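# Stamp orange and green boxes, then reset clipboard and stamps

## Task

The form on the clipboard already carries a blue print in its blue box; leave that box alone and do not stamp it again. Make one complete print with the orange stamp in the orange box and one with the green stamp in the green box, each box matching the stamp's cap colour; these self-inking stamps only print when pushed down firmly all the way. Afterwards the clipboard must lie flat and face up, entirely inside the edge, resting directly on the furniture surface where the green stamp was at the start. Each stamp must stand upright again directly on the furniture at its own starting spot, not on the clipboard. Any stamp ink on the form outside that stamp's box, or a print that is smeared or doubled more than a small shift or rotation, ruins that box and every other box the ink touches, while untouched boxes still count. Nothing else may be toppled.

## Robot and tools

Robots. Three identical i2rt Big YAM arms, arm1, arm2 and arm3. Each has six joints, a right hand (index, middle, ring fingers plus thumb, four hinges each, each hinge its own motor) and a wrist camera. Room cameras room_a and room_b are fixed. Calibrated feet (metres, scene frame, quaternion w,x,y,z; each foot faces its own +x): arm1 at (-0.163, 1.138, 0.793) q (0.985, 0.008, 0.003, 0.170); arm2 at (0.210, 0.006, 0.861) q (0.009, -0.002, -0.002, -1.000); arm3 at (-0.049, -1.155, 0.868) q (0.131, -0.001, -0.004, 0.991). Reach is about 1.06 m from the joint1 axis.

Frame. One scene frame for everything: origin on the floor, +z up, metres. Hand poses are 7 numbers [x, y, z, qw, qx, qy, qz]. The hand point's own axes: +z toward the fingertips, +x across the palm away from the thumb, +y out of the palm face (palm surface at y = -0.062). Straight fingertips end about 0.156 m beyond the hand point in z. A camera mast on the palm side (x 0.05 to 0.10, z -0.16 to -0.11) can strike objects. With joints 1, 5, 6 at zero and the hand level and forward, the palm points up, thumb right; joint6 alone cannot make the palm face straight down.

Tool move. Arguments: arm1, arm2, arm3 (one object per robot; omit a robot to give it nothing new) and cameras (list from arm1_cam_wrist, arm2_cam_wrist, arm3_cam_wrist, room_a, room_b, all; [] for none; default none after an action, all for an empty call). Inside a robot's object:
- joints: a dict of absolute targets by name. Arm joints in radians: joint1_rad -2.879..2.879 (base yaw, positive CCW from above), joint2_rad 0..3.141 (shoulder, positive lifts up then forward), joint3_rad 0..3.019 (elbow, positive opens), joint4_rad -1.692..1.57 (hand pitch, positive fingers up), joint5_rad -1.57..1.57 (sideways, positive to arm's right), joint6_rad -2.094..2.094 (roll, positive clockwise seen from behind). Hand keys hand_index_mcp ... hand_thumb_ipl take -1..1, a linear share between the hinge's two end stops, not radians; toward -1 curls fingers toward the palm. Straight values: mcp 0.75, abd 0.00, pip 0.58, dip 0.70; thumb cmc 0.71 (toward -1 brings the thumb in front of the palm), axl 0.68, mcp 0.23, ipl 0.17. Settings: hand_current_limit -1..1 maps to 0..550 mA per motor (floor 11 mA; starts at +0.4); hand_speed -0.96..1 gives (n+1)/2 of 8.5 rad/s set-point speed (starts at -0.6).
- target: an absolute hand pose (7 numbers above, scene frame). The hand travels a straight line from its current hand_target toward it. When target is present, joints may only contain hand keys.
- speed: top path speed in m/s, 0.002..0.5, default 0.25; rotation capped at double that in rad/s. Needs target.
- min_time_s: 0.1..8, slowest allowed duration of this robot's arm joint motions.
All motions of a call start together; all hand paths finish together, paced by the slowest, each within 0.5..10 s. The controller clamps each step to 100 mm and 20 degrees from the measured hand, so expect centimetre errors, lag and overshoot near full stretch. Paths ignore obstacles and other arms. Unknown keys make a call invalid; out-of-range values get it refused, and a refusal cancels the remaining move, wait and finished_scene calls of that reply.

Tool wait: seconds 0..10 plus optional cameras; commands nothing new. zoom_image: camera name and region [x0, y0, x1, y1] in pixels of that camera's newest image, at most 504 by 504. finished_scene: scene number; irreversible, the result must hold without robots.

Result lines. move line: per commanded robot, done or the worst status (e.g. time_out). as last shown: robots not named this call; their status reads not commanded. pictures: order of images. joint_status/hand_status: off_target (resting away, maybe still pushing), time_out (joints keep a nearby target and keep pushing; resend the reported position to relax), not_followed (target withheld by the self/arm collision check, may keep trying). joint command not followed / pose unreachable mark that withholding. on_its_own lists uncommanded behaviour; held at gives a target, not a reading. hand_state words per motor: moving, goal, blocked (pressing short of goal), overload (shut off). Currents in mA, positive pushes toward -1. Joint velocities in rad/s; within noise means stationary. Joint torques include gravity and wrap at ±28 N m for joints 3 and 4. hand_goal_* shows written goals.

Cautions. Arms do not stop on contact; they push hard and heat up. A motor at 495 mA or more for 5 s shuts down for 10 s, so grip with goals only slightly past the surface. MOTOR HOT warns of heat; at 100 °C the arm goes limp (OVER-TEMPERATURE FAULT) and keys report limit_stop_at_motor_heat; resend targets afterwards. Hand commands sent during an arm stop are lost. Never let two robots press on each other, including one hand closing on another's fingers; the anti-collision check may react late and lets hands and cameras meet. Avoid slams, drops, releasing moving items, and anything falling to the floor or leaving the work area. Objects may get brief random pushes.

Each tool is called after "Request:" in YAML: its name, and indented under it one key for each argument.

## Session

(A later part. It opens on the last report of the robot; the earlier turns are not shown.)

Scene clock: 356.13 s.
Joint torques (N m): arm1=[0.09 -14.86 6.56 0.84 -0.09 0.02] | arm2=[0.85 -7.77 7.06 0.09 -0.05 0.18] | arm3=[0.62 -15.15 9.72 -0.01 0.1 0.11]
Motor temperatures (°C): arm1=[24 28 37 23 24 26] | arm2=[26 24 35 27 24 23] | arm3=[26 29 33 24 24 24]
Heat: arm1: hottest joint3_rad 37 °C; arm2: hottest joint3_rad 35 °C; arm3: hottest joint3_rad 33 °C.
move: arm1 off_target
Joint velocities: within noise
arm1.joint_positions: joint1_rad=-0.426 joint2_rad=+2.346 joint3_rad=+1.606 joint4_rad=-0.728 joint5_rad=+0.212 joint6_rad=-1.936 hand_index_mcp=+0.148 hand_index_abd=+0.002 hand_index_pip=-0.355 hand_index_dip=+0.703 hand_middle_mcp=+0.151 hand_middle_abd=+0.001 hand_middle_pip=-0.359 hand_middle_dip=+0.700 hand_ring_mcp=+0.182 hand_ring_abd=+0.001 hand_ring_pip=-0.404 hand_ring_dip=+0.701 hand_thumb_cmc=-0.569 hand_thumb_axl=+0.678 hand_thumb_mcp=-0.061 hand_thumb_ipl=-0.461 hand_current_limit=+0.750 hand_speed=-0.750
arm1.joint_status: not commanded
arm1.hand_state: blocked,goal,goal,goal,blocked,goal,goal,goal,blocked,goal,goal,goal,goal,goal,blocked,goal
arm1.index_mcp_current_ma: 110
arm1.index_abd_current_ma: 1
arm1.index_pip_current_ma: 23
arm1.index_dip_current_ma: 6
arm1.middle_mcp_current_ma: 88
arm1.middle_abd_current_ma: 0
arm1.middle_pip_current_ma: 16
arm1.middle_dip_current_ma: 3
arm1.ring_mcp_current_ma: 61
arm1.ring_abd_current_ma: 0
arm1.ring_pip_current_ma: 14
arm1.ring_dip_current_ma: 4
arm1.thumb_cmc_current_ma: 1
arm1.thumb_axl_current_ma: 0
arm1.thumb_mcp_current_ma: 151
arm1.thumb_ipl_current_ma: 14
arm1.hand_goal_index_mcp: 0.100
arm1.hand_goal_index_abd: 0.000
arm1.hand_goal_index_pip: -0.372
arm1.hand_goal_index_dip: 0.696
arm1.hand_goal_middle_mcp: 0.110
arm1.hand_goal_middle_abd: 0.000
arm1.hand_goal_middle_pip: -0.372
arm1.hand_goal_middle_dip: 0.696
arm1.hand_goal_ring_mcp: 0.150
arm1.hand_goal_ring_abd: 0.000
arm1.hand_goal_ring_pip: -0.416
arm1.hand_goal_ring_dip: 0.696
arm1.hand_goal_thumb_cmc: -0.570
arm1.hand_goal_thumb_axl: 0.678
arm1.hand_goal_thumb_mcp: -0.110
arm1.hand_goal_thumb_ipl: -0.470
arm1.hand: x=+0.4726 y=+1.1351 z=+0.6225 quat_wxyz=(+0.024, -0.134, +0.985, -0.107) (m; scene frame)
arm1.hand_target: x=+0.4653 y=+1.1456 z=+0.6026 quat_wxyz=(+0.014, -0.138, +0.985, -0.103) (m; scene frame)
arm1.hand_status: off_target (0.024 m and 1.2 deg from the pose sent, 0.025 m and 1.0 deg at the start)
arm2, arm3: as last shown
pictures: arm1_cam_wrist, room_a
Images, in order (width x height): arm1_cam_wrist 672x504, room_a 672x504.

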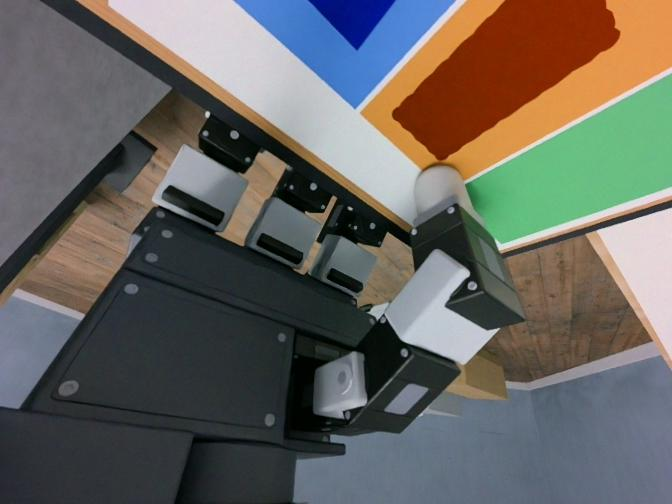

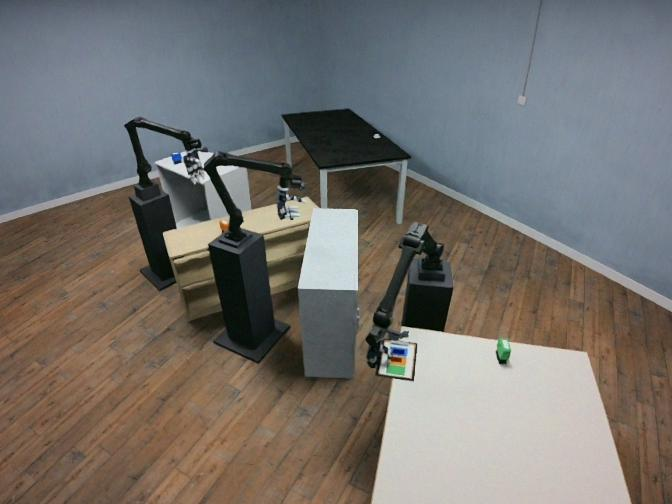

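Request:
move:
  arm1: {"target": [0.4653, 1.1456, 0.592, -0.0145, 0.1383, -0.9853, 0.1035], "speed": 0.03}

Request:
move:
  arm1: {"target": [0.4653, 1.1456, 0.584, -0.0145, 0.1383, -0.9853, 0.1035], "speed": 0.03}
  cameras: ["arm1_cam_wrist", "room_a"]

Request:
zoom_image:
  camera: "room_a"
  region: [370, 320, 450, 390]

Scene clock: 357.30 s.
Joint torques (N m): arm1=[-0.03 -13.92 6.45 1.1 -0.07 0.02] | arm2=[0.91 -7.77 7.04 0.1 -0.05 0.18] | arm3=[0.62 -15.21 9.72 -0.01 0.11 0.11]
Motor temperatures (°C): arm1=[24 28 37 23 24 26] | arm2=[26 24 35 27 24 23] | arm3=[26 29 33 24 24 24]
Heat: arm1: hottest joint3_rad 37 °C; arm2: hottest joint3_rad 35 °C; arm3: hottest joint3_rad 33 °C.
move: arm1 off_target
Joint velocities: within noise
arm1.joint_positions: joint1_rad=-0.426 joint2_rad=+2.349 joint3_rad=+1.606 joint4_rad=-0.716 joint5_rad=+0.212 joint6_rad=-1.936 hand_index_mcp=+0.148 hand_index_abd=+0.000 hand_index_pip=-0.358 hand_index_dip=+0.703 hand_middle_mcp=+0.146 hand_middle_abd=-0.001 hand_middle_pip=-0.359 hand_middle_dip=+0.700 hand_ring_mcp=+0.172 hand_ring_abd=+0.001 hand_ring_pip=-0.404 hand_ring_dip=+0.701 hand_thumb_cmc=-0.573 hand_thumb_axl=+0.676 hand_thumb_mcp=-0.061 hand_thumb_ipl=-0.461 hand_current_limit=+0.750 hand_speed=-0.750
arm1.joint_status: not commanded
arm1.hand_state: blocked,goal,goal,goal,blocked,goal,goal,goal,blocked,goal,goal,goal,goal,goal,blocked,goal
arm1.index_mcp_current_ma: 110
arm1.index_abd_current_ma: 0
arm1.index_pip_current_ma: 17
arm1.index_dip_current_ma: 6
arm1.middle_mcp_current_ma: 72
arm1.middle_abd_current_ma: 0
arm1.middle_pip_current_ma: 15
arm1.middle_dip_current_ma: 3
arm1.ring_mcp_current_ma: 37
arm1.ring_abd_current_ma: 0
arm1.ring_pip_current_ma: 14
arm1.ring_dip_current_ma: 4
arm1.thumb_cmc_current_ma: -2
arm1.thumb_axl_current_ma: -1
arm1.thumb_mcp_current_ma: 151
arm1.thumb_ipl_current_ma: 15
arm1.hand_goal_index_mcp: 0.100
arm1.hand_goal_index_abd: 0.000
arm1.hand_goal_index_pip: -0.372
arm1.hand_goal_index_dip: 0.696
arm1.hand_goal_middle_mcp: 0.110
arm1.hand_goal_middle_abd: 0.000
arm1.hand_goal_middle_pip: -0.372
arm1.hand_goal_middle_dip: 0.696
arm1.hand_goal_ring_mcp: 0.150
arm1.hand_goal_ring_abd: 0.000
arm1.hand_goal_ring_pip: -0.416
arm1.hand_goal_ring_dip: 0.696
arm1.hand_goal_thumb_cmc: -0.570
arm1.hand_goal_thumb_axl: 0.678
arm1.hand_goal_thumb_mcp: -0.110
arm1.hand_goal_thumb_ipl: -0.470
arm1.hand: x=+0.4747 y=+1.1350 z=+0.6208 quat_wxyz=(+0.028, -0.133, +0.985, -0.108) (m; scene frame)
arm1.hand_target: x=+0.4639 y=+1.1453 z=+0.5930 quat_wxyz=(+0.014, -0.138, +0.985, -0.104) (m; scene frame)
arm1.hand_status: off_target (0.032 m and 1.7 deg from the pose sent, 0.033 m and 1.2 deg at the start)
arm2, arm3: as last shown
pictures: none

Scene clock: 358.27 s.
Joint torques (N m): arm1=[0.03 -13.27 6.69 1.11 -0.05 0.01] | arm2=[0.91 -7.82 7.05 0.09 -0.05 0.19] | arm3=[0.67 -15.21 9.7 0.01 0.1 0.11]
Motor temperatures (°C): arm1=[24 28 37 23 24 26] | arm2=[26 24 35 27 24 23] | arm3=[26 29 33 24 24 24]
Heat: arm1: hottest joint3_rad 37 °C; arm2: hottest joint3_rad 35 °C; arm3: hottest joint3_rad 33 °C.
move: arm1 off_target
Joint velocities: within noise
arm1.joint_positions: joint1_rad=-0.426 joint2_rad=+2.352 joint3_rad=+1.606 joint4_rad=-0.704 joint5_rad=+0.212 joint6_rad=-1.936 hand_index_mcp=+0.148 hand_index_abd=+0.000 hand_index_pip=-0.364 hand_index_dip=+0.700 hand_middle_mcp=+0.144 hand_middle_abd=-0.001 hand_middle_pip=-0.364 hand_middle_dip=+0.700 hand_ring_mcp=+0.163 hand_ring_abd=+0.001 hand_ring_pip=-0.408 hand_ring_dip=+0.700 hand_thumb_cmc=-0.581 hand_thumb_axl=+0.669 hand_thumb_mcp=-0.056 hand_thumb_ipl=-0.461 hand_current_limit=+0.750 hand_speed=-0.750
arm1.joint_status: not commanded
arm1.hand_state: blocked,goal,goal,goal,blocked,goal,goal,goal,goal,goal,goal,goal,goal,goal,blocked,goal
arm1.index_mcp_current_ma: 110
arm1.index_abd_current_ma: 0
arm1.index_pip_current_ma: 7
arm1.index_dip_current_ma: 3
arm1.middle_mcp_current_ma: 67
arm1.middle_abd_current_ma: 0
arm1.middle_pip_current_ma: 8
arm1.middle_dip_current_ma: 3
arm1.ring_mcp_current_ma: 17
arm1.ring_abd_current_ma: 0
arm1.ring_pip_current_ma: 7
arm1.ring_dip_current_ma: 3
arm1.thumb_cmc_current_ma: -12
arm1.thumb_axl_current_ma: -12
arm1.thumb_mcp_current_ma: 174
arm1.thumb_ipl_current_ma: 15
arm1.hand_goal_index_mcp: 0.100
arm1.hand_goal_index_abd: 0.000
arm1.hand_goal_index_pip: -0.372
arm1.hand_goal_index_dip: 0.696
arm1.hand_goal_middle_mcp: 0.110
arm1.hand_goal_middle_abd: 0.000
arm1.hand_goal_middle_pip: -0.372
arm1.hand_goal_middle_dip: 0.696
arm1.hand_goal_ring_mcp: 0.150
arm1.hand_goal_ring_abd: 0.000
arm1.hand_goal_ring_pip: -0.416
arm1.hand_goal_ring_dip: 0.696
arm1.hand_goal_thumb_cmc: -0.570
arm1.hand_goal_thumb_axl: 0.678
arm1.hand_goal_thumb_mcp: -0.110
arm1.hand_goal_thumb_ipl: -0.470
arm1.hand: x=+0.4765 y=+1.1350 z=+0.6187 quat_wxyz=(+0.032, -0.133, +0.985, -0.109) (m; scene frame)
arm1.hand_target: x=+0.4637 y=+1.1452 z=+0.5856 quat_wxyz=(+0.015, -0.138, +0.985, -0.104) (m; scene frame)
arm1.hand_status: off_target (0.038 m and 2.2 deg from the pose sent, 0.040 m and 1.7 deg at the start)
arm2, arm3: as last shown
pictures: arm1_cam_wrist, room_a
Images, in order (width x height): arm1_cam_wrist 672x504, room_a 672x504.

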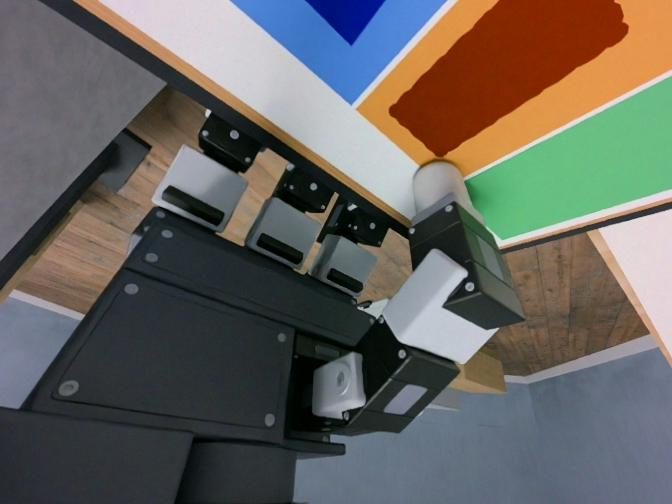

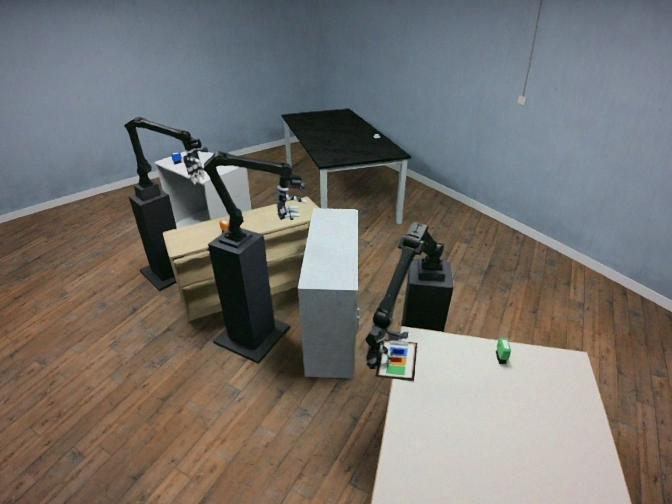

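Scaled by 6.300 from the camera's 672x504 image, which has a finer 960x720 frame.

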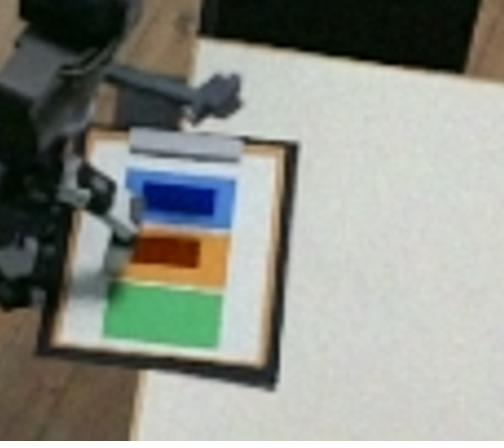

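Request:
move:
  arm1: {"joints": {"joint4_rad": -0.765}, "min_time_s": 1.5}
  cameras: ["arm1_cam_wrist", "room_a"]

Request:
zoom_image:
  camera: "room_a"
  region: [370, 320, 450, 390]

Scene clock: 360.40 s.
Joint torques (N m): arm1=[0.09 -13.22 6.65 -0.99 -0.06 -0.14] | arm2=[0.85 -7.77 7.04 0.1 -0.05 0.18] | arm3=[0.62 -15.21 9.69 -0.01 0.11 0.11]
Motor temperatures (°C): arm1=[24 28 37 23 24 26] | arm2=[26 24 35 27 24 23] | arm3=[26 29 33 24 24 24]
Heat: arm1: hottest joint3_rad 37 °C; arm2: hottest joint3_rad 35 °C; arm3: hottest joint3_rad 33 °C.
move: arm1 done
Joint velocities: within noise
arm1.joint_positions: joint1_rad=-0.426 joint2_rad=+2.352 joint3_rad=+1.606 joint4_rad=-0.737 joint5_rad=+0.212 joint6_rad=-1.918 hand_index_mcp=+0.145 hand_index_abd=+0.000 hand_index_pip=-0.364 hand_index_dip=+0.700 hand_middle_mcp=+0.144 hand_middle_abd=+0.005 hand_middle_pip=-0.364 hand_middle_dip=+0.700 hand_ring_mcp=+0.166 hand_ring_abd=+0.001 hand_ring_pip=-0.403 hand_ring_dip=+0.702 hand_thumb_cmc=-0.580 hand_thumb_axl=+0.669 hand_thumb_mcp=-0.056 hand_thumb_ipl=-0.460 hand_current_limit=+0.750 hand_speed=-0.750
arm1.joint_status: all done
arm1.hand_state: blocked,goal,goal,goal,blocked,goal,goal,goal,goal,goal,goal,goal,goal,goal,blocked,goal
arm1.index_mcp_current_ma: 102
arm1.index_abd_current_ma: 0
arm1.index_pip_current_ma: 7
arm1.index_dip_current_ma: 3
arm1.middle_mcp_current_ma: 67
arm1.middle_abd_current_ma: 4
arm1.middle_pip_current_ma: 8
arm1.middle_dip_current_ma: 3
arm1.ring_mcp_current_ma: 23
arm1.ring_abd_current_ma: 1
arm1.ring_pip_current_ma: 16
arm1.ring_dip_current_ma: 5
arm1.thumb_cmc_current_ma: -11
arm1.thumb_axl_current_ma: -12
arm1.thumb_mcp_current_ma: 174
arm1.thumb_ipl_current_ma: 16
arm1.hand_goal_index_mcp: 0.100
arm1.hand_goal_index_abd: 0.000
arm1.hand_goal_index_pip: -0.372
arm1.hand_goal_index_dip: 0.696
arm1.hand_goal_middle_mcp: 0.110
arm1.hand_goal_middle_abd: 0.000
arm1.hand_goal_middle_pip: -0.372
arm1.hand_goal_middle_dip: 0.696
arm1.hand_goal_ring_mcp: 0.150
arm1.hand_goal_ring_abd: 0.000
arm1.hand_goal_ring_pip: -0.416
arm1.hand_goal_ring_dip: 0.696
arm1.hand_goal_thumb_cmc: -0.570
arm1.hand_goal_thumb_axl: 0.678
arm1.hand_goal_thumb_mcp: -0.110
arm1.hand_goal_thumb_ipl: -0.470
arm1.hand: x=+0.4695 y=+1.1357 z=+0.6183 quat_wxyz=(+0.017, -0.126, +0.986, -0.105) (m; scene frame)
arm1.hand_target: x=+0.4432 y=+1.1467 z=+0.5856 quat_wxyz=(-0.023, -0.143, +0.985, -0.096) (m; scene frame)
arm1.hand_status: not commanded
arm2, arm3: as last shown
pictures: arm1_cam_wrist, room_a
Images, in order (width x height): arm1_cam_wrist 672x504, room_a 672x504.

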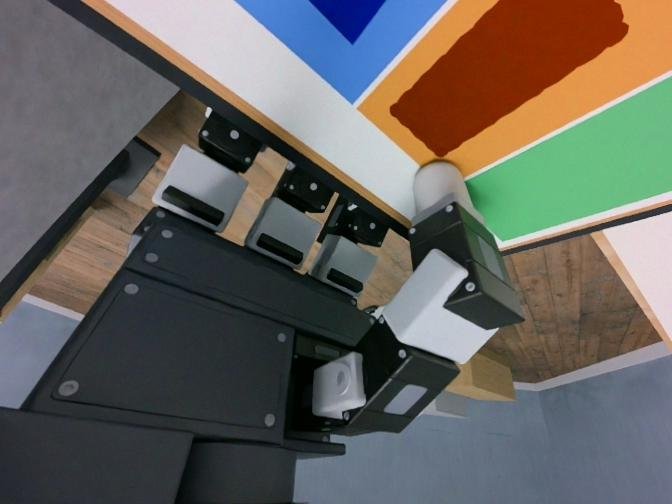

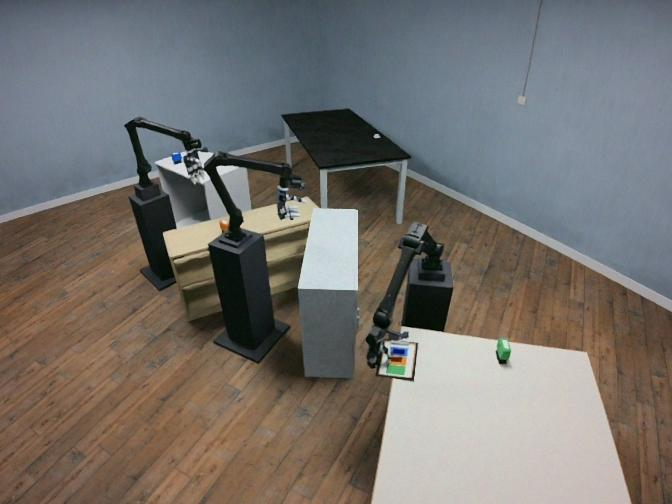

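Scaled by 6.300 from the camera's 672x504 image, which has a finer 960x720 frame.

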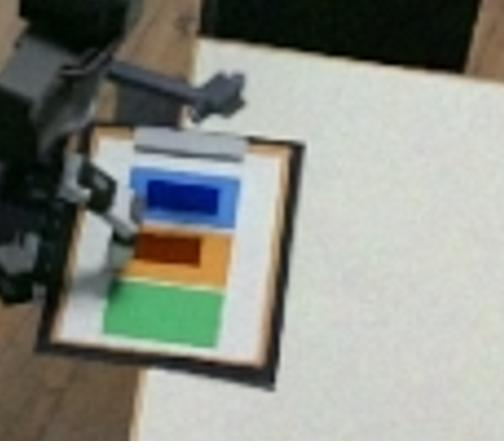

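Request:
move:
  arm1: {"joints": {"hand_index_mcp": 0.12, "hand_middle_mcp": 0.125, "hand_ring_mcp": 0.155, "hand_thumb_mcp": -0.04, "hand_speed": -0.9}}

Request:
move:
  arm1: {"joints": {"hand_index_mcp": 0.125, "hand_middle_mcp": 0.13, "hand_ring_mcp": 0.16, "hand_thumb_mcp": 0.03, "hand_speed": -0.9}}
  cameras: ["arm1_cam_wrist", "room_a"]

Request:
zoom_image:
  camera: "room_a"
  region: [370, 320, 450, 390]

Scene clock: 361.40 s.
Joint torques (N m): arm1=[0.03 -13.33 6.65 -0.77 -0.09 -0.15] | arm2=[0.97 -7.71 7.06 0.08 -0.05 0.19] | arm3=[0.62 -15.27 9.72 0.01 0.1 0.11]
Motor temperatures (°C): arm1=[24 28 37 23 24 26] | arm2=[26 24 35 27 24 23] | arm3=[26 29 33 24 24 24]
Heat: arm1: hottest joint3_rad 37 °C; arm2: hottest joint3_rad 35 °C; arm3: hottest joint3_rad 33 °C.
move: arm1 off_target
Joint velocities: within noise
arm1.joint_positions: joint1_rad=-0.426 joint2_rad=+2.354 joint3_rad=+1.606 joint4_rad=-0.743 joint5_rad=+0.212 joint6_rad=-1.918 hand_index_mcp=+0.145 hand_index_abd=+0.000 hand_index_pip=-0.366 hand_index_dip=+0.699 hand_middle_mcp=+0.146 hand_middle_abd=+0.005 hand_middle_pip=-0.371 hand_middle_dip=+0.697 hand_ring_mcp=+0.168 hand_ring_abd=+0.001 hand_ring_pip=-0.406 hand_ring_dip=+0.701 hand_thumb_cmc=-0.571 hand_thumb_axl=+0.677 hand_thumb_mcp=-0.037 hand_thumb_ipl=-0.476 hand_current_limit=+0.750 hand_speed=-0.900
arm1.joint_status: hand_index_mcp off_target (ended at +0.145, target +0.120); hand_middle_mcp off_target (ended at +0.146, target +0.125); the others done
arm1.hand_state: blocked,goal,goal,goal,blocked,goal,goal,goal,goal,goal,goal,goal,goal,goal,goal,goal
arm1.index_mcp_current_ma: 43
arm1.index_abd_current_ma: 0
arm1.index_pip_current_ma: 5
arm1.index_dip_current_ma: 2
arm1.middle_mcp_current_ma: 32
arm1.middle_abd_current_ma: 4
arm1.middle_pip_current_ma: 0
arm1.middle_dip_current_ma: 0
arm1.ring_mcp_current_ma: 15
arm1.ring_abd_current_ma: 1
arm1.ring_pip_current_ma: 10
arm1.ring_dip_current_ma: 4
arm1.thumb_cmc_current_ma: 0
arm1.thumb_axl_current_ma: 0
arm1.thumb_mcp_current_ma: 3
arm1.thumb_ipl_current_ma: -7
arm1.hand_goal_index_mcp: 0.120
arm1.hand_goal_index_abd: 0.000
arm1.hand_goal_index_pip: -0.372
arm1.hand_goal_index_dip: 0.696
arm1.hand_goal_middle_mcp: 0.126
arm1.hand_goal_middle_abd: 0.000
arm1.hand_goal_middle_pip: -0.372
arm1.hand_goal_middle_dip: 0.696
arm1.hand_goal_ring_mcp: 0.156
arm1.hand_goal_ring_abd: 0.000
arm1.hand_goal_ring_pip: -0.416
arm1.hand_goal_ring_dip: 0.696
arm1.hand_goal_thumb_cmc: -0.570
arm1.hand_goal_thumb_axl: 0.678
arm1.hand_goal_thumb_mcp: -0.040
arm1.hand_goal_thumb_ipl: -0.470
arm1.hand: x=+0.4675 y=+1.1358 z=+0.6173 quat_wxyz=(+0.013, -0.126, +0.986, -0.104) (m; scene frame)
arm1.hand_target: x=+0.4432 y=+1.1467 z=+0.5857 quat_wxyz=(-0.023, -0.143, +0.985, -0.095) (m; scene frame)
arm1.hand_status: not commanded
arm2.joint_positions: joint1_rad=-0.860 joint2_rad=+1.274 joint3_rad=+0.985 joint4_rad=-1.490 joint5_rad=-0.005 joint6_rad=+0.059 hand_index_mcp=+0.272 hand_index_abd=-0.001 hand_index_pip=-0.365 hand_index_dip=+0.700 hand_middle_mcp=+0.272 hand_middle_abd=+0.001 hand_middle_pip=-0.365 hand_middle_dip=+0.699 hand_ring_mcp=+0.282 hand_ring_abd=+0.001 hand_ring_pip=-0.409 hand_ring_dip=+0.700 hand_thumb_cmc=-0.569 hand_thumb_axl=+0.679 hand_thumb_mcp=+0.171 hand_thumb_ipl=+0.096 hand_current_limit=+0.750 hand_speed=-0.750
arm2.joint_status: not commanded
arm2.hand_state: goal,goal,goal,goal,goal,goal,goal,goal,goal,goal,goal,goal,goal,goal,goal,goal
arm2.index_mcp_current_ma: 7
arm2.index_abd_current_ma: -2
arm2.index_pip_current_ma: 26
arm2.index_dip_current_ma: 12
arm2.middle_mcp_current_ma: 8
arm2.middle_abd_current_ma: 2
arm2.middle_pip_current_ma: 24
arm2.middle_dip_current_ma: 10
arm2.ring_mcp_current_ma: 8
arm2.ring_abd_current_ma: 2
arm2.ring_pip_current_ma: 24
arm2.ring_dip_current_ma: 13
arm2.thumb_cmc_current_ma: 3
arm2.thumb_axl_current_ma: 2
arm2.thumb_mcp_current_ma: -45
arm2.thumb_ipl_current_ma: -21
arm2.hand_goal_index_mcp: 0.270
arm2.hand_goal_index_abd: 0.000
arm2.hand_goal_index_pip: -0.372
arm2.hand_goal_index_dip: 0.696
arm2.hand_goal_middle_mcp: 0.270
arm2.hand_goal_middle_abd: 0.000
arm2.hand_goal_middle_pip: -0.372
arm2.hand_goal_middle_dip: 0.696
arm2.hand_goal_ring_mcp: 0.280
arm2.hand_goal_ring_abd: 0.000
arm2.hand_goal_ring_pip: -0.416
arm2.hand_goal_ring_dip: 0.696
arm2.hand_goal_thumb_cmc: -0.570
arm2.hand_goal_thumb_axl: 0.678
arm2.hand_goal_thumb_mcp: 0.180
arm2.hand_goal_thumb_ipl: 0.100
arm2.hand: x=-0.0170 y=+0.3023 z=+1.0042 quat_wxyz=(-0.035, +0.327, -0.939, +0.099) (m; scene frame)
arm2.hand_target: x=-0.0192 y=+0.3001 z=+1.0047 quat_wxyz=(-0.034, +0.326, -0.940, +0.095) (m; scene frame)
arm2.hand_status: not commanded
arm3.joint_positions: joint1_rad=-0.904 joint2_rad=+1.502 joint3_rad=+1.208 joint4_rad=-1.158 joint5_rad=-0.005 joint6_rad=+0.545 hand_index_mcp=+0.752 hand_index_abd=-0.003 hand_index_pip=+0.574 hand_index_dip=+0.693 hand_middle_mcp=+0.753 hand_middle_abd=-0.003 hand_middle_pip=+0.578 hand_middle_dip=+0.698 hand_ring_mcp=+0.753 hand_ring_abd=-0.002 hand_ring_pip=+0.578 hand_ring_dip=+0.698 hand_thumb_cmc=-0.569 hand_thumb_axl=+0.679 hand_thumb_mcp=+0.166 hand_thumb_ipl=+0.166 hand_current_limit=+0.750 hand_speed=-0.900
arm3.joint_status: not commanded
arm3.hand_state: goal,goal,goal,goal,goal,goal,goal,goal,goal,goal,goal,goal,goal,goal,goal,goal
arm3.index_mcp_current_ma: -4
arm3.index_abd_current_ma: -4
arm3.index_pip_current_ma: -4
arm3.index_dip_current_ma: -5
arm3.middle_mcp_current_ma: -2
arm3.middle_abd_current_ma: -4
arm3.middle_pip_current_ma: 3
arm3.middle_dip_current_ma: 3
arm3.ring_mcp_current_ma: -1
arm3.ring_abd_current_ma: -2
arm3.ring_pip_current_ma: 3
arm3.ring_dip_current_ma: 4
arm3.thumb_cmc_current_ma: 2
arm3.thumb_axl_current_ma: 3
arm3.thumb_mcp_current_ma: -10
arm3.thumb_ipl_current_ma: -5
arm3.hand_goal_index_mcp: 0.754
arm3.hand_goal_index_abd: 0.000
arm3.hand_goal_index_pip: 0.576
arm3.hand_goal_index_dip: 0.696
arm3.hand_goal_middle_mcp: 0.754
arm3.hand_goal_middle_abd: 0.000
arm3.hand_goal_middle_pip: 0.576
arm3.hand_goal_middle_dip: 0.696
arm3.hand_goal_ring_mcp: 0.754
arm3.hand_goal_ring_abd: 0.000
arm3.hand_goal_ring_pip: 0.576
arm3.hand_goal_ring_dip: 0.696
arm3.hand_goal_thumb_cmc: -0.570
arm3.hand_goal_thumb_axl: 0.678
arm3.hand_goal_thumb_mcp: 0.170
arm3.hand_goal_thumb_ipl: 0.168
arm3.hand: x=-0.1949 y=-0.6542 z=+1.0342 quat_wxyz=(-0.027, +0.070, +0.996, +0.055) (m; scene frame)
arm3.hand_target: x=-0.1936 y=-0.6602 z=+1.0308 quat_wxyz=(-0.023, +0.073, +0.996, +0.048) (m; scene frame)
arm3.hand_status: not commanded
pictures: none

Scene clock: 362.03 s.
Joint torques (N m): arm1=[-0.03 -13.57 6.6 -0.72 -0.19 -0.15] | arm2=[0.91 -7.77 7.06 0.09 -0.05 0.19] | arm3=[0.62 -15.21 9.72 -0.01 0.11 0.11]
Motor temperatures (°C): arm1=[24 28 37 23 24 26] | arm2=[26 24 35 27 24 23] | arm3=[26 29 33 24 24 24]
Heat: arm1: hottest joint3_rad 37 °C; arm2: hottest joint3_rad 35 °C; arm3: hottest joint3_rad 33 °C.
move: arm1 off_target
Joint velocities: within noise
arm1.joint_positions: joint1_rad=-0.426 joint2_rad=+2.357 joint3_rad=+1.606 joint4_rad=-0.744 joint5_rad=+0.215 joint6_rad=-1.918 hand_index_mcp=+0.140 hand_index_abd=+0.000 hand_index_pip=-0.369 hand_index_dip=+0.698 hand_middle_mcp=+0.145 hand_middle_abd=+0.005 hand_middle_pip=-0.375 hand_middle_dip=+0.694 hand_ring_mcp=+0.168 hand_ring_abd=+0.001 hand_ring_pip=-0.408 hand_ring_dip=+0.700 hand_thumb_cmc=-0.566 hand_thumb_axl=+0.681 hand_thumb_mcp=-0.014 hand_thumb_ipl=-0.486 hand_current_limit=+0.750 hand_speed=-0.900
arm1.joint_status: hand_thumb_mcp off_target (ended at -0.014, target +0.030); the others done
arm1.hand_state: goal,goal,goal,goal,goal,goal,goal,goal,goal,goal,goal,goal,goal,goal,blocked,goal
arm1.index_mcp_current_ma: 19
arm1.index_abd_current_ma: 0
arm1.index_pip_current_ma: 2
arm1.index_dip_current_ma: 1
arm1.middle_mcp_current_ma: 21
arm1.middle_abd_current_ma: 4
arm1.middle_pip_current_ma: -2
arm1.middle_dip_current_ma: -1
arm1.ring_mcp_current_ma: 8
arm1.ring_abd_current_ma: 1
arm1.ring_pip_current_ma: 7
arm1.ring_dip_current_ma: 3
arm1.thumb_cmc_current_ma: 3
arm1.thumb_axl_current_ma: 2
arm1.thumb_mcp_current_ma: -128
arm1.thumb_ipl_current_ma: -33
arm1.hand_goal_index_mcp: 0.126
arm1.hand_goal_index_abd: 0.000
arm1.hand_goal_index_pip: -0.372
arm1.hand_goal_index_dip: 0.696
arm1.hand_goal_middle_mcp: 0.130
arm1.hand_goal_middle_abd: 0.000
arm1.hand_goal_middle_pip: -0.372
arm1.hand_goal_middle_dip: 0.696
arm1.hand_goal_ring_mcp: 0.160
arm1.hand_goal_ring_abd: 0.000
arm1.hand_goal_ring_pip: -0.416
arm1.hand_goal_ring_dip: 0.696
arm1.hand_goal_thumb_cmc: -0.570
arm1.hand_goal_thumb_axl: 0.678
arm1.hand_goal_thumb_mcp: 0.030
arm1.hand_goal_thumb_ipl: -0.470
arm1.hand: x=+0.4660 y=+1.1354 z=+0.6151 quat_wxyz=(+0.010, -0.126, +0.986, -0.105) (m; scene frame)
arm1.hand_target: x=+0.4431 y=+1.1467 z=+0.5855 quat_wxyz=(-0.024, -0.143, +0.985, -0.095) (m; scene frame)
arm1.hand_status: not commanded
arm2, arm3: as last shown
pictures: arm1_cam_wrist, room_a
Images, in order (width x height): arm1_cam_wrist 672x504, room_a 672x504.

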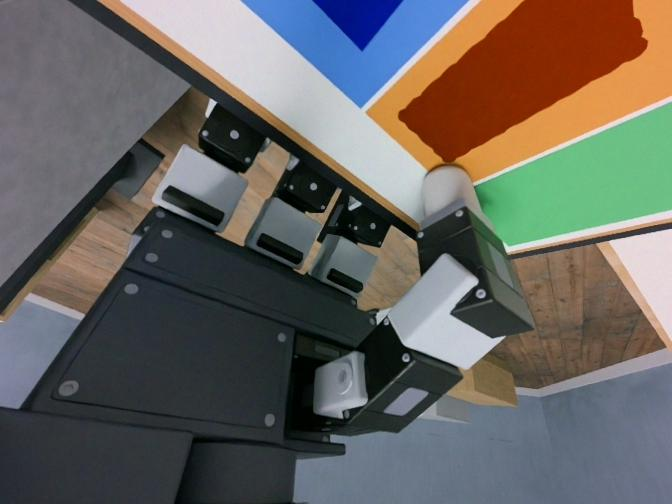

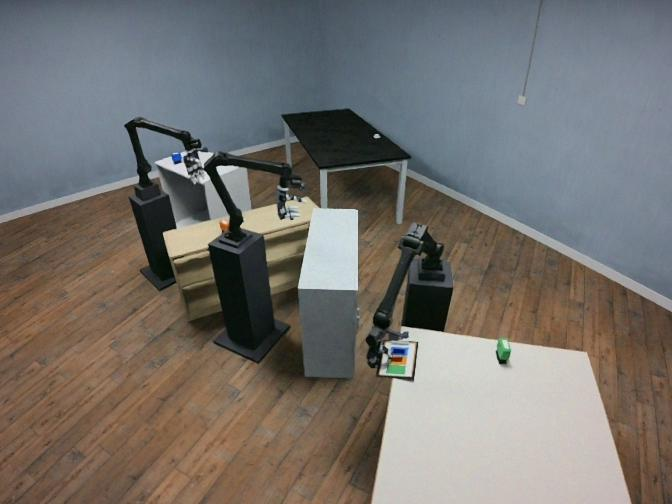

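Scaled by 6.300 from the camera's 672x504 image, which has a finer 960x720 frame.

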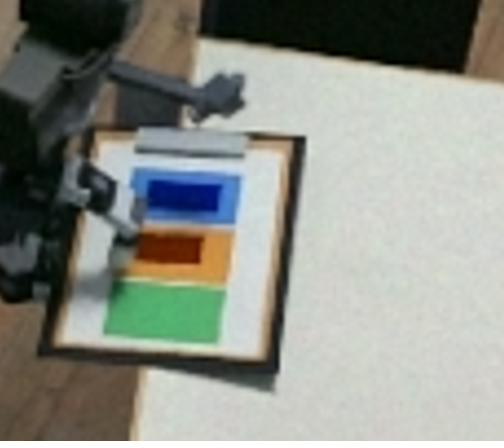

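Request:
move:
  arm1: {"joints": {"hand_thumb_mcp": 0.12, "hand_thumb_ipl": -0.42}}
  cameras: ["arm1_cam_wrist", "room_a"]

Request:
zoom_image:
  camera: "room_a"
  region: [370, 320, 450, 390]

Scene clock: 363.33 s.
Joint torques (N m): arm1=[-0.03 -13.92 6.56 -0.72 -0.26 -0.16] | arm2=[0.85 -7.77 7.05 0.08 -0.05 0.18] | arm3=[0.62 -15.21 9.72 0.01 0.11 0.11]
Motor temperatures (°C): arm1=[24 28 37 23 24 26] | arm2=[26 24 35 27 24 23] | arm3=[26 29 33 24 24 24]
Heat: arm1: hottest joint3_rad 37 °C; arm2: hottest joint3_rad 35 °C; arm3: hottest joint3_rad 33 °C.
move: arm1 done
Joint velocities: within noise
arm1.joint_positions: joint1_rad=-0.426 joint2_rad=+2.361 joint3_rad=+1.606 joint4_rad=-0.745 joint5_rad=+0.217 joint6_rad=-1.917 hand_index_mcp=+0.135 hand_index_abd=+0.002 hand_index_pip=-0.376 hand_index_dip=+0.694 hand_middle_mcp=+0.140 hand_middle_abd=+0.009 hand_middle_pip=-0.382 hand_middle_dip=+0.690 hand_ring_mcp=+0.168 hand_ring_abd=+0.001 hand_ring_pip=-0.410 hand_ring_dip=+0.699 hand_thumb_cmc=-0.567 hand_thumb_axl=+0.680 hand_thumb_mcp=+0.110 hand_thumb_ipl=-0.423 hand_current_limit=+0.750 hand_speed=-0.900
arm1.joint_status: all done
arm1.hand_state: goal,goal,goal,goal,goal,goal,goal,goal,goal,goal,goal,goal,goal,goal,goal,goal
arm1.index_mcp_current_ma: 11
arm1.index_abd_current_ma: 1
arm1.index_pip_current_ma: -2
arm1.index_dip_current_ma: -1
arm1.middle_mcp_current_ma: 12
arm1.middle_abd_current_ma: 7
arm1.middle_pip_current_ma: -11
arm1.middle_dip_current_ma: -6
arm1.ring_mcp_current_ma: 8
arm1.ring_abd_current_ma: 1
arm1.ring_pip_current_ma: 6
arm1.ring_dip_current_ma: 2
arm1.thumb_cmc_current_ma: 2
arm1.thumb_axl_current_ma: 1
arm1.thumb_mcp_current_ma: -15
arm1.thumb_ipl_current_ma: -2
arm1.hand_goal_index_mcp: 0.126
arm1.hand_goal_index_abd: 0.000
arm1.hand_goal_index_pip: -0.372
arm1.hand_goal_index_dip: 0.696
arm1.hand_goal_middle_mcp: 0.130
arm1.hand_goal_middle_abd: 0.000
arm1.hand_goal_middle_pip: -0.372
arm1.hand_goal_middle_dip: 0.696
arm1.hand_goal_ring_mcp: 0.160
arm1.hand_goal_ring_abd: 0.000
arm1.hand_goal_ring_pip: -0.416
arm1.hand_goal_ring_dip: 0.696
arm1.hand_goal_thumb_cmc: -0.570
arm1.hand_goal_thumb_axl: 0.678
arm1.hand_goal_thumb_mcp: 0.120
arm1.hand_goal_thumb_ipl: -0.420
arm1.hand: x=+0.4646 y=+1.1353 z=+0.6127 quat_wxyz=(+0.008, -0.127, +0.986, -0.105) (m; scene frame)
arm1.hand_target: x=+0.4431 y=+1.1467 z=+0.5855 quat_wxyz=(-0.024, -0.143, +0.985, -0.095) (m; scene frame)
arm1.hand_status: not commanded
arm2, arm3: as last shown
pictures: arm1_cam_wrist, room_a
Images, in order (width x height): arm1_cam_wrist 672x504, room_a 672x504.

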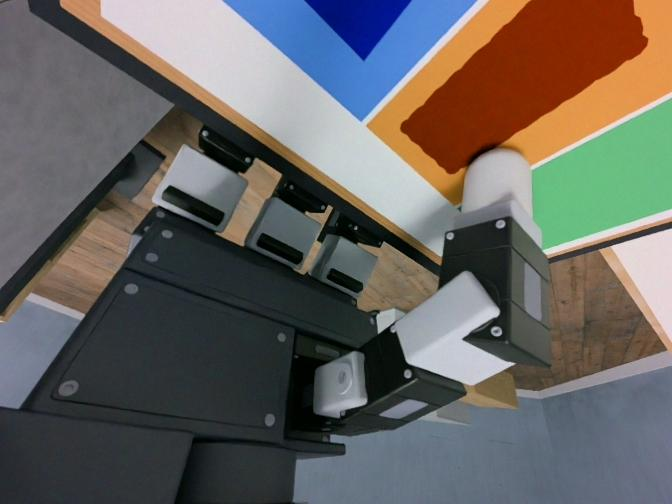

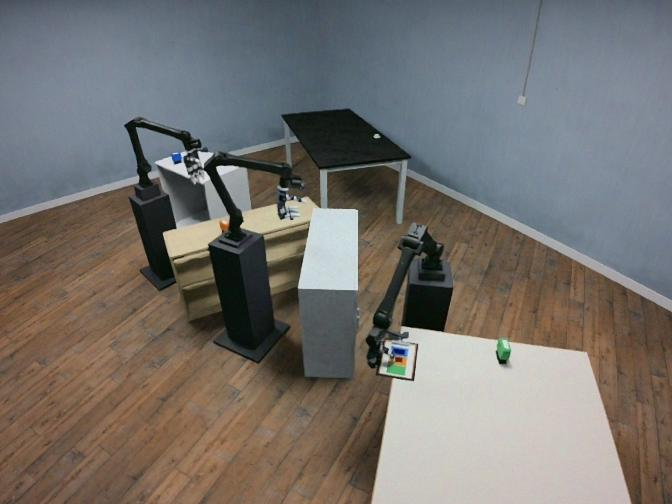

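Scaled by 6.300 from the camera's 672x504 image, which has a finer 960x720 frame.

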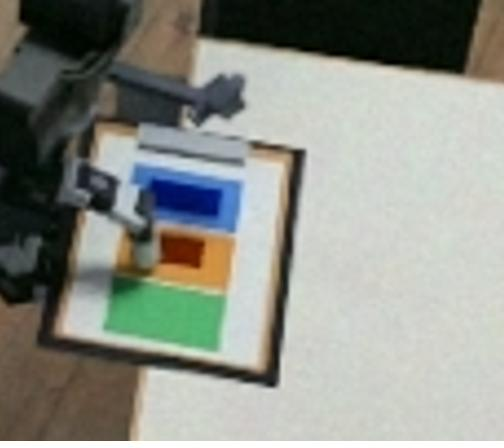

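Request:
move:
  arm1: {"target": [0.4640, 1.1330, 0.590, -0.0145, 0.1383, -0.9853, 0.1035], "speed": 0.04, "joints": {"hand_thumb_mcp": 0.17, "hand_thumb_ipl": -0.2}}
  cameras: ["arm1_cam_wrist", "room_a"]

Request:
zoom_image:
  camera: "room_a"
  region: [370, 320, 450, 390]

Scene clock: 366.50 s.
Joint torques (N m): arm1=[-1.73 -14.86 6.54 0.75 -0.24 -0.21] | arm2=[0.85 -7.77 7.05 0.09 -0.06 0.18] | arm3=[0.67 -15.21 9.7 0.01 0.11 0.11]
Motor temperatures (°C): arm1=[24 28 36 23 24 26] | arm2=[26 24 35 27 24 23] | arm3=[26 29 33 24 24 24]
Heat: arm1: hottest joint3_rad 36 °C; arm2: hottest joint3_rad 35 °C; arm3: hottest joint3_rad 33 °C.
move: arm1 off_target
Joint velocities: within noise
arm1.joint_positions: joint1_rad=-0.427 joint2_rad=+2.366 joint3_rad=+1.606 joint4_rad=-0.701 joint5_rad=+0.214 joint6_rad=-1.931 hand_index_mcp=+0.134 hand_index_abd=+0.000 hand_index_pip=-0.374 hand_index_dip=+0.694 hand_middle_mcp=+0.133 hand_middle_abd=+0.001 hand_middle_pip=-0.373 hand_middle_dip=+0.693 hand_ring_mcp=+0.168 hand_ring_abd=+0.001 hand_ring_pip=-0.410 hand_ring_dip=+0.699 hand_thumb_cmc=-0.568 hand_thumb_axl=+0.680 hand_thumb_mcp=+0.159 hand_thumb_ipl=-0.204 hand_current_limit=+0.750 hand_speed=-0.900
arm1.joint_status: all done
arm1.hand_state: goal,goal,goal,goal,goal,goal,goal,goal,goal,goal,goal,goal,goal,goal,goal,goal
arm1.index_mcp_current_ma: 8
arm1.index_abd_current_ma: 0
arm1.index_pip_current_ma: -1
arm1.index_dip_current_ma: -1
arm1.middle_mcp_current_ma: 2
arm1.middle_abd_current_ma: 0
arm1.middle_pip_current_ma: 0
arm1.middle_dip_current_ma: -2
arm1.ring_mcp_current_ma: 8
arm1.ring_abd_current_ma: 1
arm1.ring_pip_current_ma: 6
arm1.ring_dip_current_ma: 2
arm1.thumb_cmc_current_ma: 1
arm1.thumb_axl_current_ma: 1
arm1.thumb_mcp_current_ma: -17
arm1.thumb_ipl_current_ma: -4
arm1.hand_goal_index_mcp: 0.126
arm1.hand_goal_index_abd: 0.000
arm1.hand_goal_index_pip: -0.372
arm1.hand_goal_index_dip: 0.696
arm1.hand_goal_middle_mcp: 0.130
arm1.hand_goal_middle_abd: 0.000
arm1.hand_goal_middle_pip: -0.372
arm1.hand_goal_middle_dip: 0.696
arm1.hand_goal_ring_mcp: 0.160
arm1.hand_goal_ring_abd: 0.000
arm1.hand_goal_ring_pip: -0.416
arm1.hand_goal_ring_dip: 0.696
arm1.hand_goal_thumb_cmc: -0.570
arm1.hand_goal_thumb_axl: 0.678
arm1.hand_goal_thumb_mcp: 0.170
arm1.hand_goal_thumb_ipl: -0.200
arm1.hand: x=+0.4734 y=+1.1347 z=+0.6101 quat_wxyz=(+0.027, -0.131, +0.985, -0.108) (m; scene frame)
arm1.hand_target: x=+0.4636 y=+1.1330 z=+0.5906 quat_wxyz=(+0.015, -0.138, +0.985, -0.103) (m; scene frame)
arm1.hand_status: off_target (0.022 m and 1.7 deg from the pose sent, 0.023 m and 1.6 deg at the start)
arm2, arm3: as last shown
pictures: arm1_cam_wrist, room_a
Images, in order (width x height): arm1_cam_wrist 672x504, room_a 672x504.

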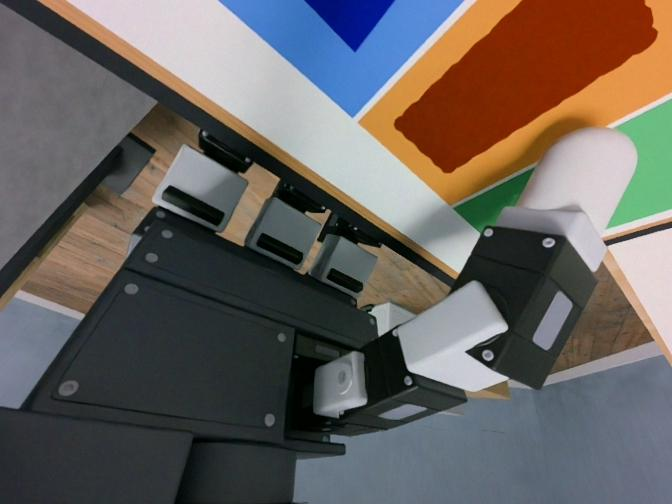

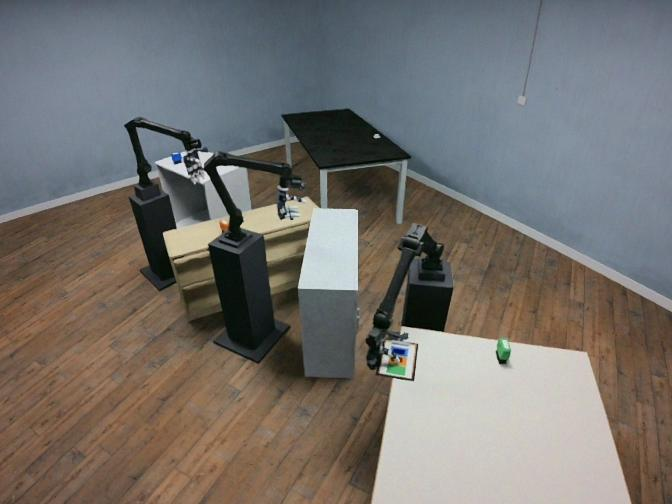

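Scaled by 6.300 from the camera's 672x504 image, which has a finer 960x720 frame.

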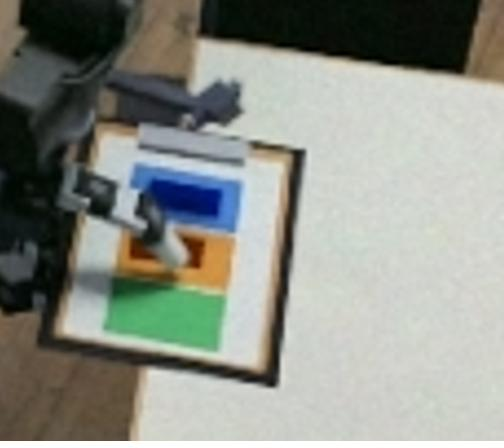

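Request:
move:
  arm1: {"target": [0.4640, 1.1330, 0.578, -0.0145, 0.1383, -0.9853, 0.1035], "speed": 0.05}

Request:
move:
  arm1: {"target": [0.4910, 1.0470, 0.578, -0.0145, 0.1383, -0.9853, 0.1035], "speed": 0.08}
  cameras: ["arm1_cam_wrist", "room_a"]

Request:
zoom_image:
  camera: "room_a"
  region: [370, 320, 450, 390]

Scene clock: 367.60 s.
Joint torques (N m): arm1=[-1.67 -14.51 6.98 0.64 -0.2 -0.2] | arm2=[0.91 -7.77 7.04 0.09 -0.06 0.19] | arm3=[0.67 -15.21 9.72 0.01 0.11 0.11]
Motor temperatures (°C): arm1=[24 28 36 23 24 26] | arm2=[26 24 35 27 24 23] | arm3=[26 29 33 24 24 24]
Heat: arm1: hottest joint3_rad 36 °C; arm2: hottest joint3_rad 35 °C; arm3: hottest joint3_rad 33 °C.
move: arm1 off_target
Joint velocities: within noise
arm1.joint_positions: joint1_rad=-0.427 joint2_rad=+2.384 joint3_rad=+1.606 joint4_rad=-0.682 joint5_rad=+0.213 joint6_rad=-1.931 hand_index_mcp=+0.134 hand_index_abd=+0.000 hand_index_pip=-0.372 hand_index_dip=+0.694 hand_middle_mcp=+0.133 hand_middle_abd=+0.001 hand_middle_pip=-0.372 hand_middle_dip=+0.693 hand_ring_mcp=+0.168 hand_ring_abd=+0.001 hand_ring_pip=-0.410 hand_ring_dip=+0.699 hand_thumb_cmc=-0.568 hand_thumb_axl=+0.680 hand_thumb_mcp=+0.165 hand_thumb_ipl=-0.203 hand_current_limit=+0.750 hand_speed=-0.900
arm1.joint_status: not commanded
arm1.hand_state: goal,goal,goal,goal,goal,goal,goal,goal,goal,goal,goal,goal,goal,goal,goal,goal
arm1.index_mcp_current_ma: 8
arm1.index_abd_current_ma: 0
arm1.index_pip_current_ma: 0
arm1.index_dip_current_ma: -1
arm1.middle_mcp_current_ma: 2
arm1.middle_abd_current_ma: 0
arm1.middle_pip_current_ma: 0
arm1.middle_dip_current_ma: -2
arm1.ring_mcp_current_ma: 8
arm1.ring_abd_current_ma: 1
arm1.ring_pip_current_ma: 6
arm1.ring_dip_current_ma: 2
arm1.thumb_cmc_current_ma: 1
arm1.thumb_axl_current_ma: 1
arm1.thumb_mcp_current_ma: -5
arm1.thumb_ipl_current_ma: -4
arm1.hand_goal_index_mcp: 0.126
arm1.hand_goal_index_abd: 0.000
arm1.hand_goal_index_pip: -0.372
arm1.hand_goal_index_dip: 0.696
arm1.hand_goal_middle_mcp: 0.130
arm1.hand_goal_middle_abd: 0.000
arm1.hand_goal_middle_pip: -0.372
arm1.hand_goal_middle_dip: 0.696
arm1.hand_goal_ring_mcp: 0.160
arm1.hand_goal_ring_abd: 0.000
arm1.hand_goal_ring_pip: -0.416
arm1.hand_goal_ring_dip: 0.696
arm1.hand_goal_thumb_cmc: -0.570
arm1.hand_goal_thumb_axl: 0.678
arm1.hand_goal_thumb_mcp: 0.170
arm1.hand_goal_thumb_ipl: -0.200
arm1.hand: x=+0.4727 y=+1.1347 z=+0.5995 quat_wxyz=(+0.027, -0.130, +0.985, -0.108) (m; scene frame)
arm1.hand_target: x=+0.4634 y=+1.1331 z=+0.5787 quat_wxyz=(+0.015, -0.138, +0.985, -0.103) (m; scene frame)
arm1.hand_status: off_target (0.023 m and 1.8 deg from the pose sent, 0.033 m and 1.7 deg at the start)
arm2, arm3: as last shown
pictures: none

Scene clock: 369.37 s.
Joint torques (N m): arm1=[-1.73 -15.62 10.07 -0.12 -0.12 -0.23] | arm2=[0.85 -7.77 7.05 0.09 -0.06 0.19] | arm3=[0.62 -15.27 9.72 -0.01 0.11 0.11]
Motor temperatures (°C): arm1=[24 28 36 23 24 26] | arm2=[26 24 35 27 24 23] | arm3=[26 29 33 24 24 24]
Heat: arm1: hottest joint3_rad 36 °C; arm2: hottest joint3_rad 35 °C; arm3: hottest joint3_rad 33 °C.
move: arm1 off_target
Joint velocities: within noise
arm1.joint_positions: joint1_rad=-0.553 joint2_rad=+2.460 joint3_rad=+1.740 joint4_rad=-0.731 joint5_rad=+0.198 joint6_rad=-2.057 hand_index_mcp=+0.134 hand_index_abd=+0.000 hand_index_pip=-0.372 hand_index_dip=+0.694 hand_middle_mcp=+0.134 hand_middle_abd=+0.001 hand_middle_pip=-0.372 hand_middle_dip=+0.693 hand_ring_mcp=+0.168 hand_ring_abd=+0.001 hand_ring_pip=-0.410 hand_ring_dip=+0.699 hand_thumb_cmc=-0.567 hand_thumb_axl=+0.680 hand_thumb_mcp=+0.172 hand_thumb_ipl=-0.197 hand_current_limit=+0.750 hand_speed=-0.900
arm1.joint_status: not commanded
arm1.hand_state: goal,goal,goal,goal,goal,goal,goal,goal,goal,goal,goal,goal,goal,goal,goal,goal
arm1.index_mcp_current_ma: 8
arm1.index_abd_current_ma: 0
arm1.index_pip_current_ma: 0
arm1.index_dip_current_ma: -1
arm1.middle_mcp_current_ma: 3
arm1.middle_abd_current_ma: 0
arm1.middle_pip_current_ma: 0
arm1.middle_dip_current_ma: -2
arm1.ring_mcp_current_ma: 8
arm1.ring_abd_current_ma: 1
arm1.ring_pip_current_ma: 6
arm1.ring_dip_current_ma: 2
arm1.thumb_cmc_current_ma: 2
arm1.thumb_axl_current_ma: 2
arm1.thumb_mcp_current_ma: 1
arm1.thumb_ipl_current_ma: 4
arm1.hand_goal_index_mcp: 0.126
arm1.hand_goal_index_abd: 0.000
arm1.hand_goal_index_pip: -0.372
arm1.hand_goal_index_dip: 0.696
arm1.hand_goal_middle_mcp: 0.130
arm1.hand_goal_middle_abd: 0.000
arm1.hand_goal_middle_pip: -0.372
arm1.hand_goal_middle_dip: 0.696
arm1.hand_goal_ring_mcp: 0.160
arm1.hand_goal_ring_abd: 0.000
arm1.hand_goal_ring_pip: -0.416
arm1.hand_goal_ring_dip: 0.696
arm1.hand_goal_thumb_cmc: -0.570
arm1.hand_goal_thumb_axl: 0.678
arm1.hand_goal_thumb_mcp: 0.170
arm1.hand_goal_thumb_ipl: -0.200
arm1.hand: x=+0.4883 y=+1.0514 z=+0.5895 quat_wxyz=(+0.019, -0.131, +0.986, -0.106) (m; scene frame)
arm1.hand_target: x=+0.4906 y=+1.0470 z=+0.5782 quat_wxyz=(+0.015, -0.138, +0.985, -0.104) (m; scene frame)
arm1.hand_status: off_target (0.013 m and 1.1 deg from the pose sent, 0.092 m and 1.8 deg at the start)
arm2, arm3: as last shown
pictures: arm1_cam_wrist, room_a
Images, in order (width x height): arm1_cam_wrist 672x504, room_a 672x504.

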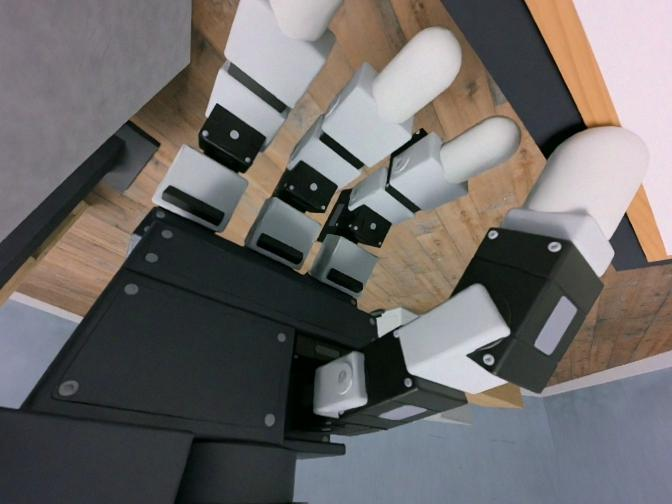

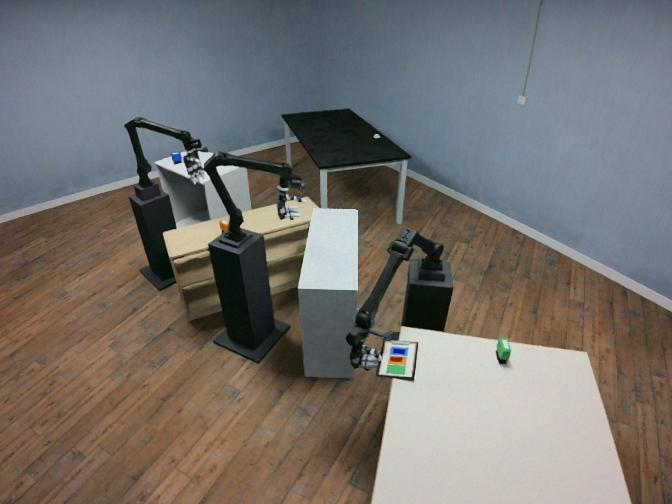

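Scaled by 6.300 from the camera's 672x504 image, which has a finer 960x720 frame.

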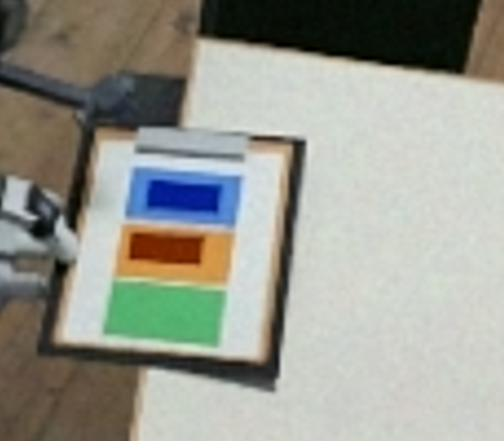

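Request:
move:
  arm1: {"joints": {"hand_thumb_mcp": 0.2, "hand_thumb_ipl": 0.1, "hand_speed": -0.85}}
  cameras: ["arm1_cam_wrist", "room_a"]

Request:
zoom_image:
  camera: "room_a"
  region: [370, 320, 450, 390]

Scene clock: 370.87 s.
Joint torques (N m): arm1=[-1.79 -15.74 10.03 -0.12 -0.11 -0.22] | arm2=[0.91 -7.77 7.05 0.09 -0.06 0.19] | arm3=[0.67 -15.27 9.72 0.01 0.11 0.11]
Motor temperatures (°C): arm1=[24 28 36 23 24 26] | arm2=[26 24 35 27 24 23] | arm3=[26 29 33 24 24 24]
Heat: arm1: hottest joint3_rad 36 °C; arm2: hottest joint3_rad 35 °C; arm3: hottest joint3_rad 33 °C.
move: arm1 done
Joint velocities: within noise
arm1.joint_positions: joint1_rad=-0.553 joint2_rad=+2.462 joint3_rad=+1.740 joint4_rad=-0.731 joint5_rad=+0.198 joint6_rad=-2.059 hand_index_mcp=+0.134 hand_index_abd=+0.000 hand_index_pip=-0.372 hand_index_dip=+0.694 hand_middle_mcp=+0.134 hand_middle_abd=+0.001 hand_middle_pip=-0.372 hand_middle_dip=+0.693 hand_ring_mcp=+0.168 hand_ring_abd=+0.001 hand_ring_pip=-0.410 hand_ring_dip=+0.699 hand_thumb_cmc=-0.567 hand_thumb_axl=+0.680 hand_thumb_mcp=+0.191 hand_thumb_ipl=+0.096 hand_current_limit=+0.750 hand_speed=-0.850
arm1.joint_status: all done
arm1.hand_state: goal,goal,goal,goal,goal,goal,goal,goal,goal,goal,goal,goal,goal,goal,goal,goal
arm1.index_mcp_current_ma: 8
arm1.index_abd_current_ma: 0
arm1.index_pip_current_ma: 0
arm1.index_dip_current_ma: -1
arm1.middle_mcp_current_ma: 3
arm1.middle_abd_current_ma: 0
arm1.middle_pip_current_ma: 0
arm1.middle_dip_current_ma: -2
arm1.ring_mcp_current_ma: 8
arm1.ring_abd_current_ma: 1
arm1.ring_pip_current_ma: 6
arm1.ring_dip_current_ma: 2
arm1.thumb_cmc_current_ma: 2
arm1.thumb_axl_current_ma: 1
arm1.thumb_mcp_current_ma: -12
arm1.thumb_ipl_current_ma: -5
arm1.hand_goal_index_mcp: 0.126
arm1.hand_goal_index_abd: 0.000
arm1.hand_goal_index_pip: -0.372
arm1.hand_goal_index_dip: 0.696
arm1.hand_goal_middle_mcp: 0.130
arm1.hand_goal_middle_abd: 0.000
arm1.hand_goal_middle_pip: -0.372
arm1.hand_goal_middle_dip: 0.696
arm1.hand_goal_ring_mcp: 0.160
arm1.hand_goal_ring_abd: 0.000
arm1.hand_goal_ring_pip: -0.416
arm1.hand_goal_ring_dip: 0.696
arm1.hand_goal_thumb_cmc: -0.570
arm1.hand_goal_thumb_axl: 0.678
arm1.hand_goal_thumb_mcp: 0.200
arm1.hand_goal_thumb_ipl: 0.100
arm1.hand: x=+0.4876 y=+1.0515 z=+0.5886 quat_wxyz=(+0.018, -0.132, +0.985, -0.105) (m; scene frame)
arm1.hand_target: x=+0.4906 y=+1.0470 z=+0.5782 quat_wxyz=(+0.015, -0.138, +0.985, -0.104) (m; scene frame)
arm1.hand_status: not commanded
arm2, arm3: as last shown
pictures: arm1_cam_wrist, room_a
Images, in order (width x height): arm1_cam_wrist 672x504, room_a 672x504.

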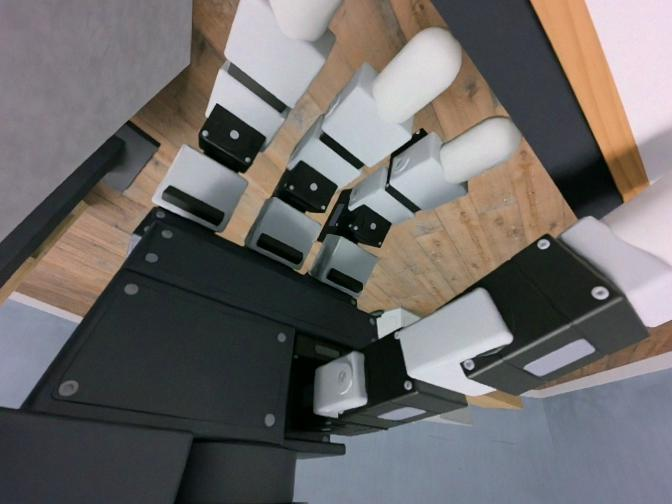

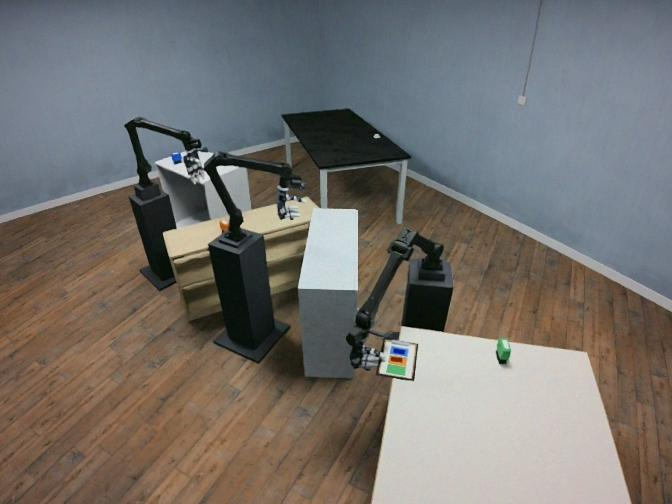

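Scaled by 6.300 from the camera's 672x504 image, which has a finer 960x720 frame.

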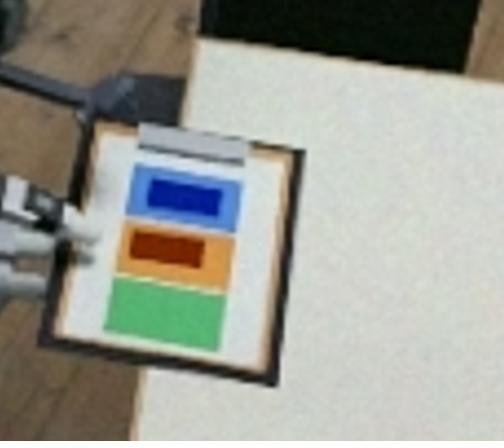

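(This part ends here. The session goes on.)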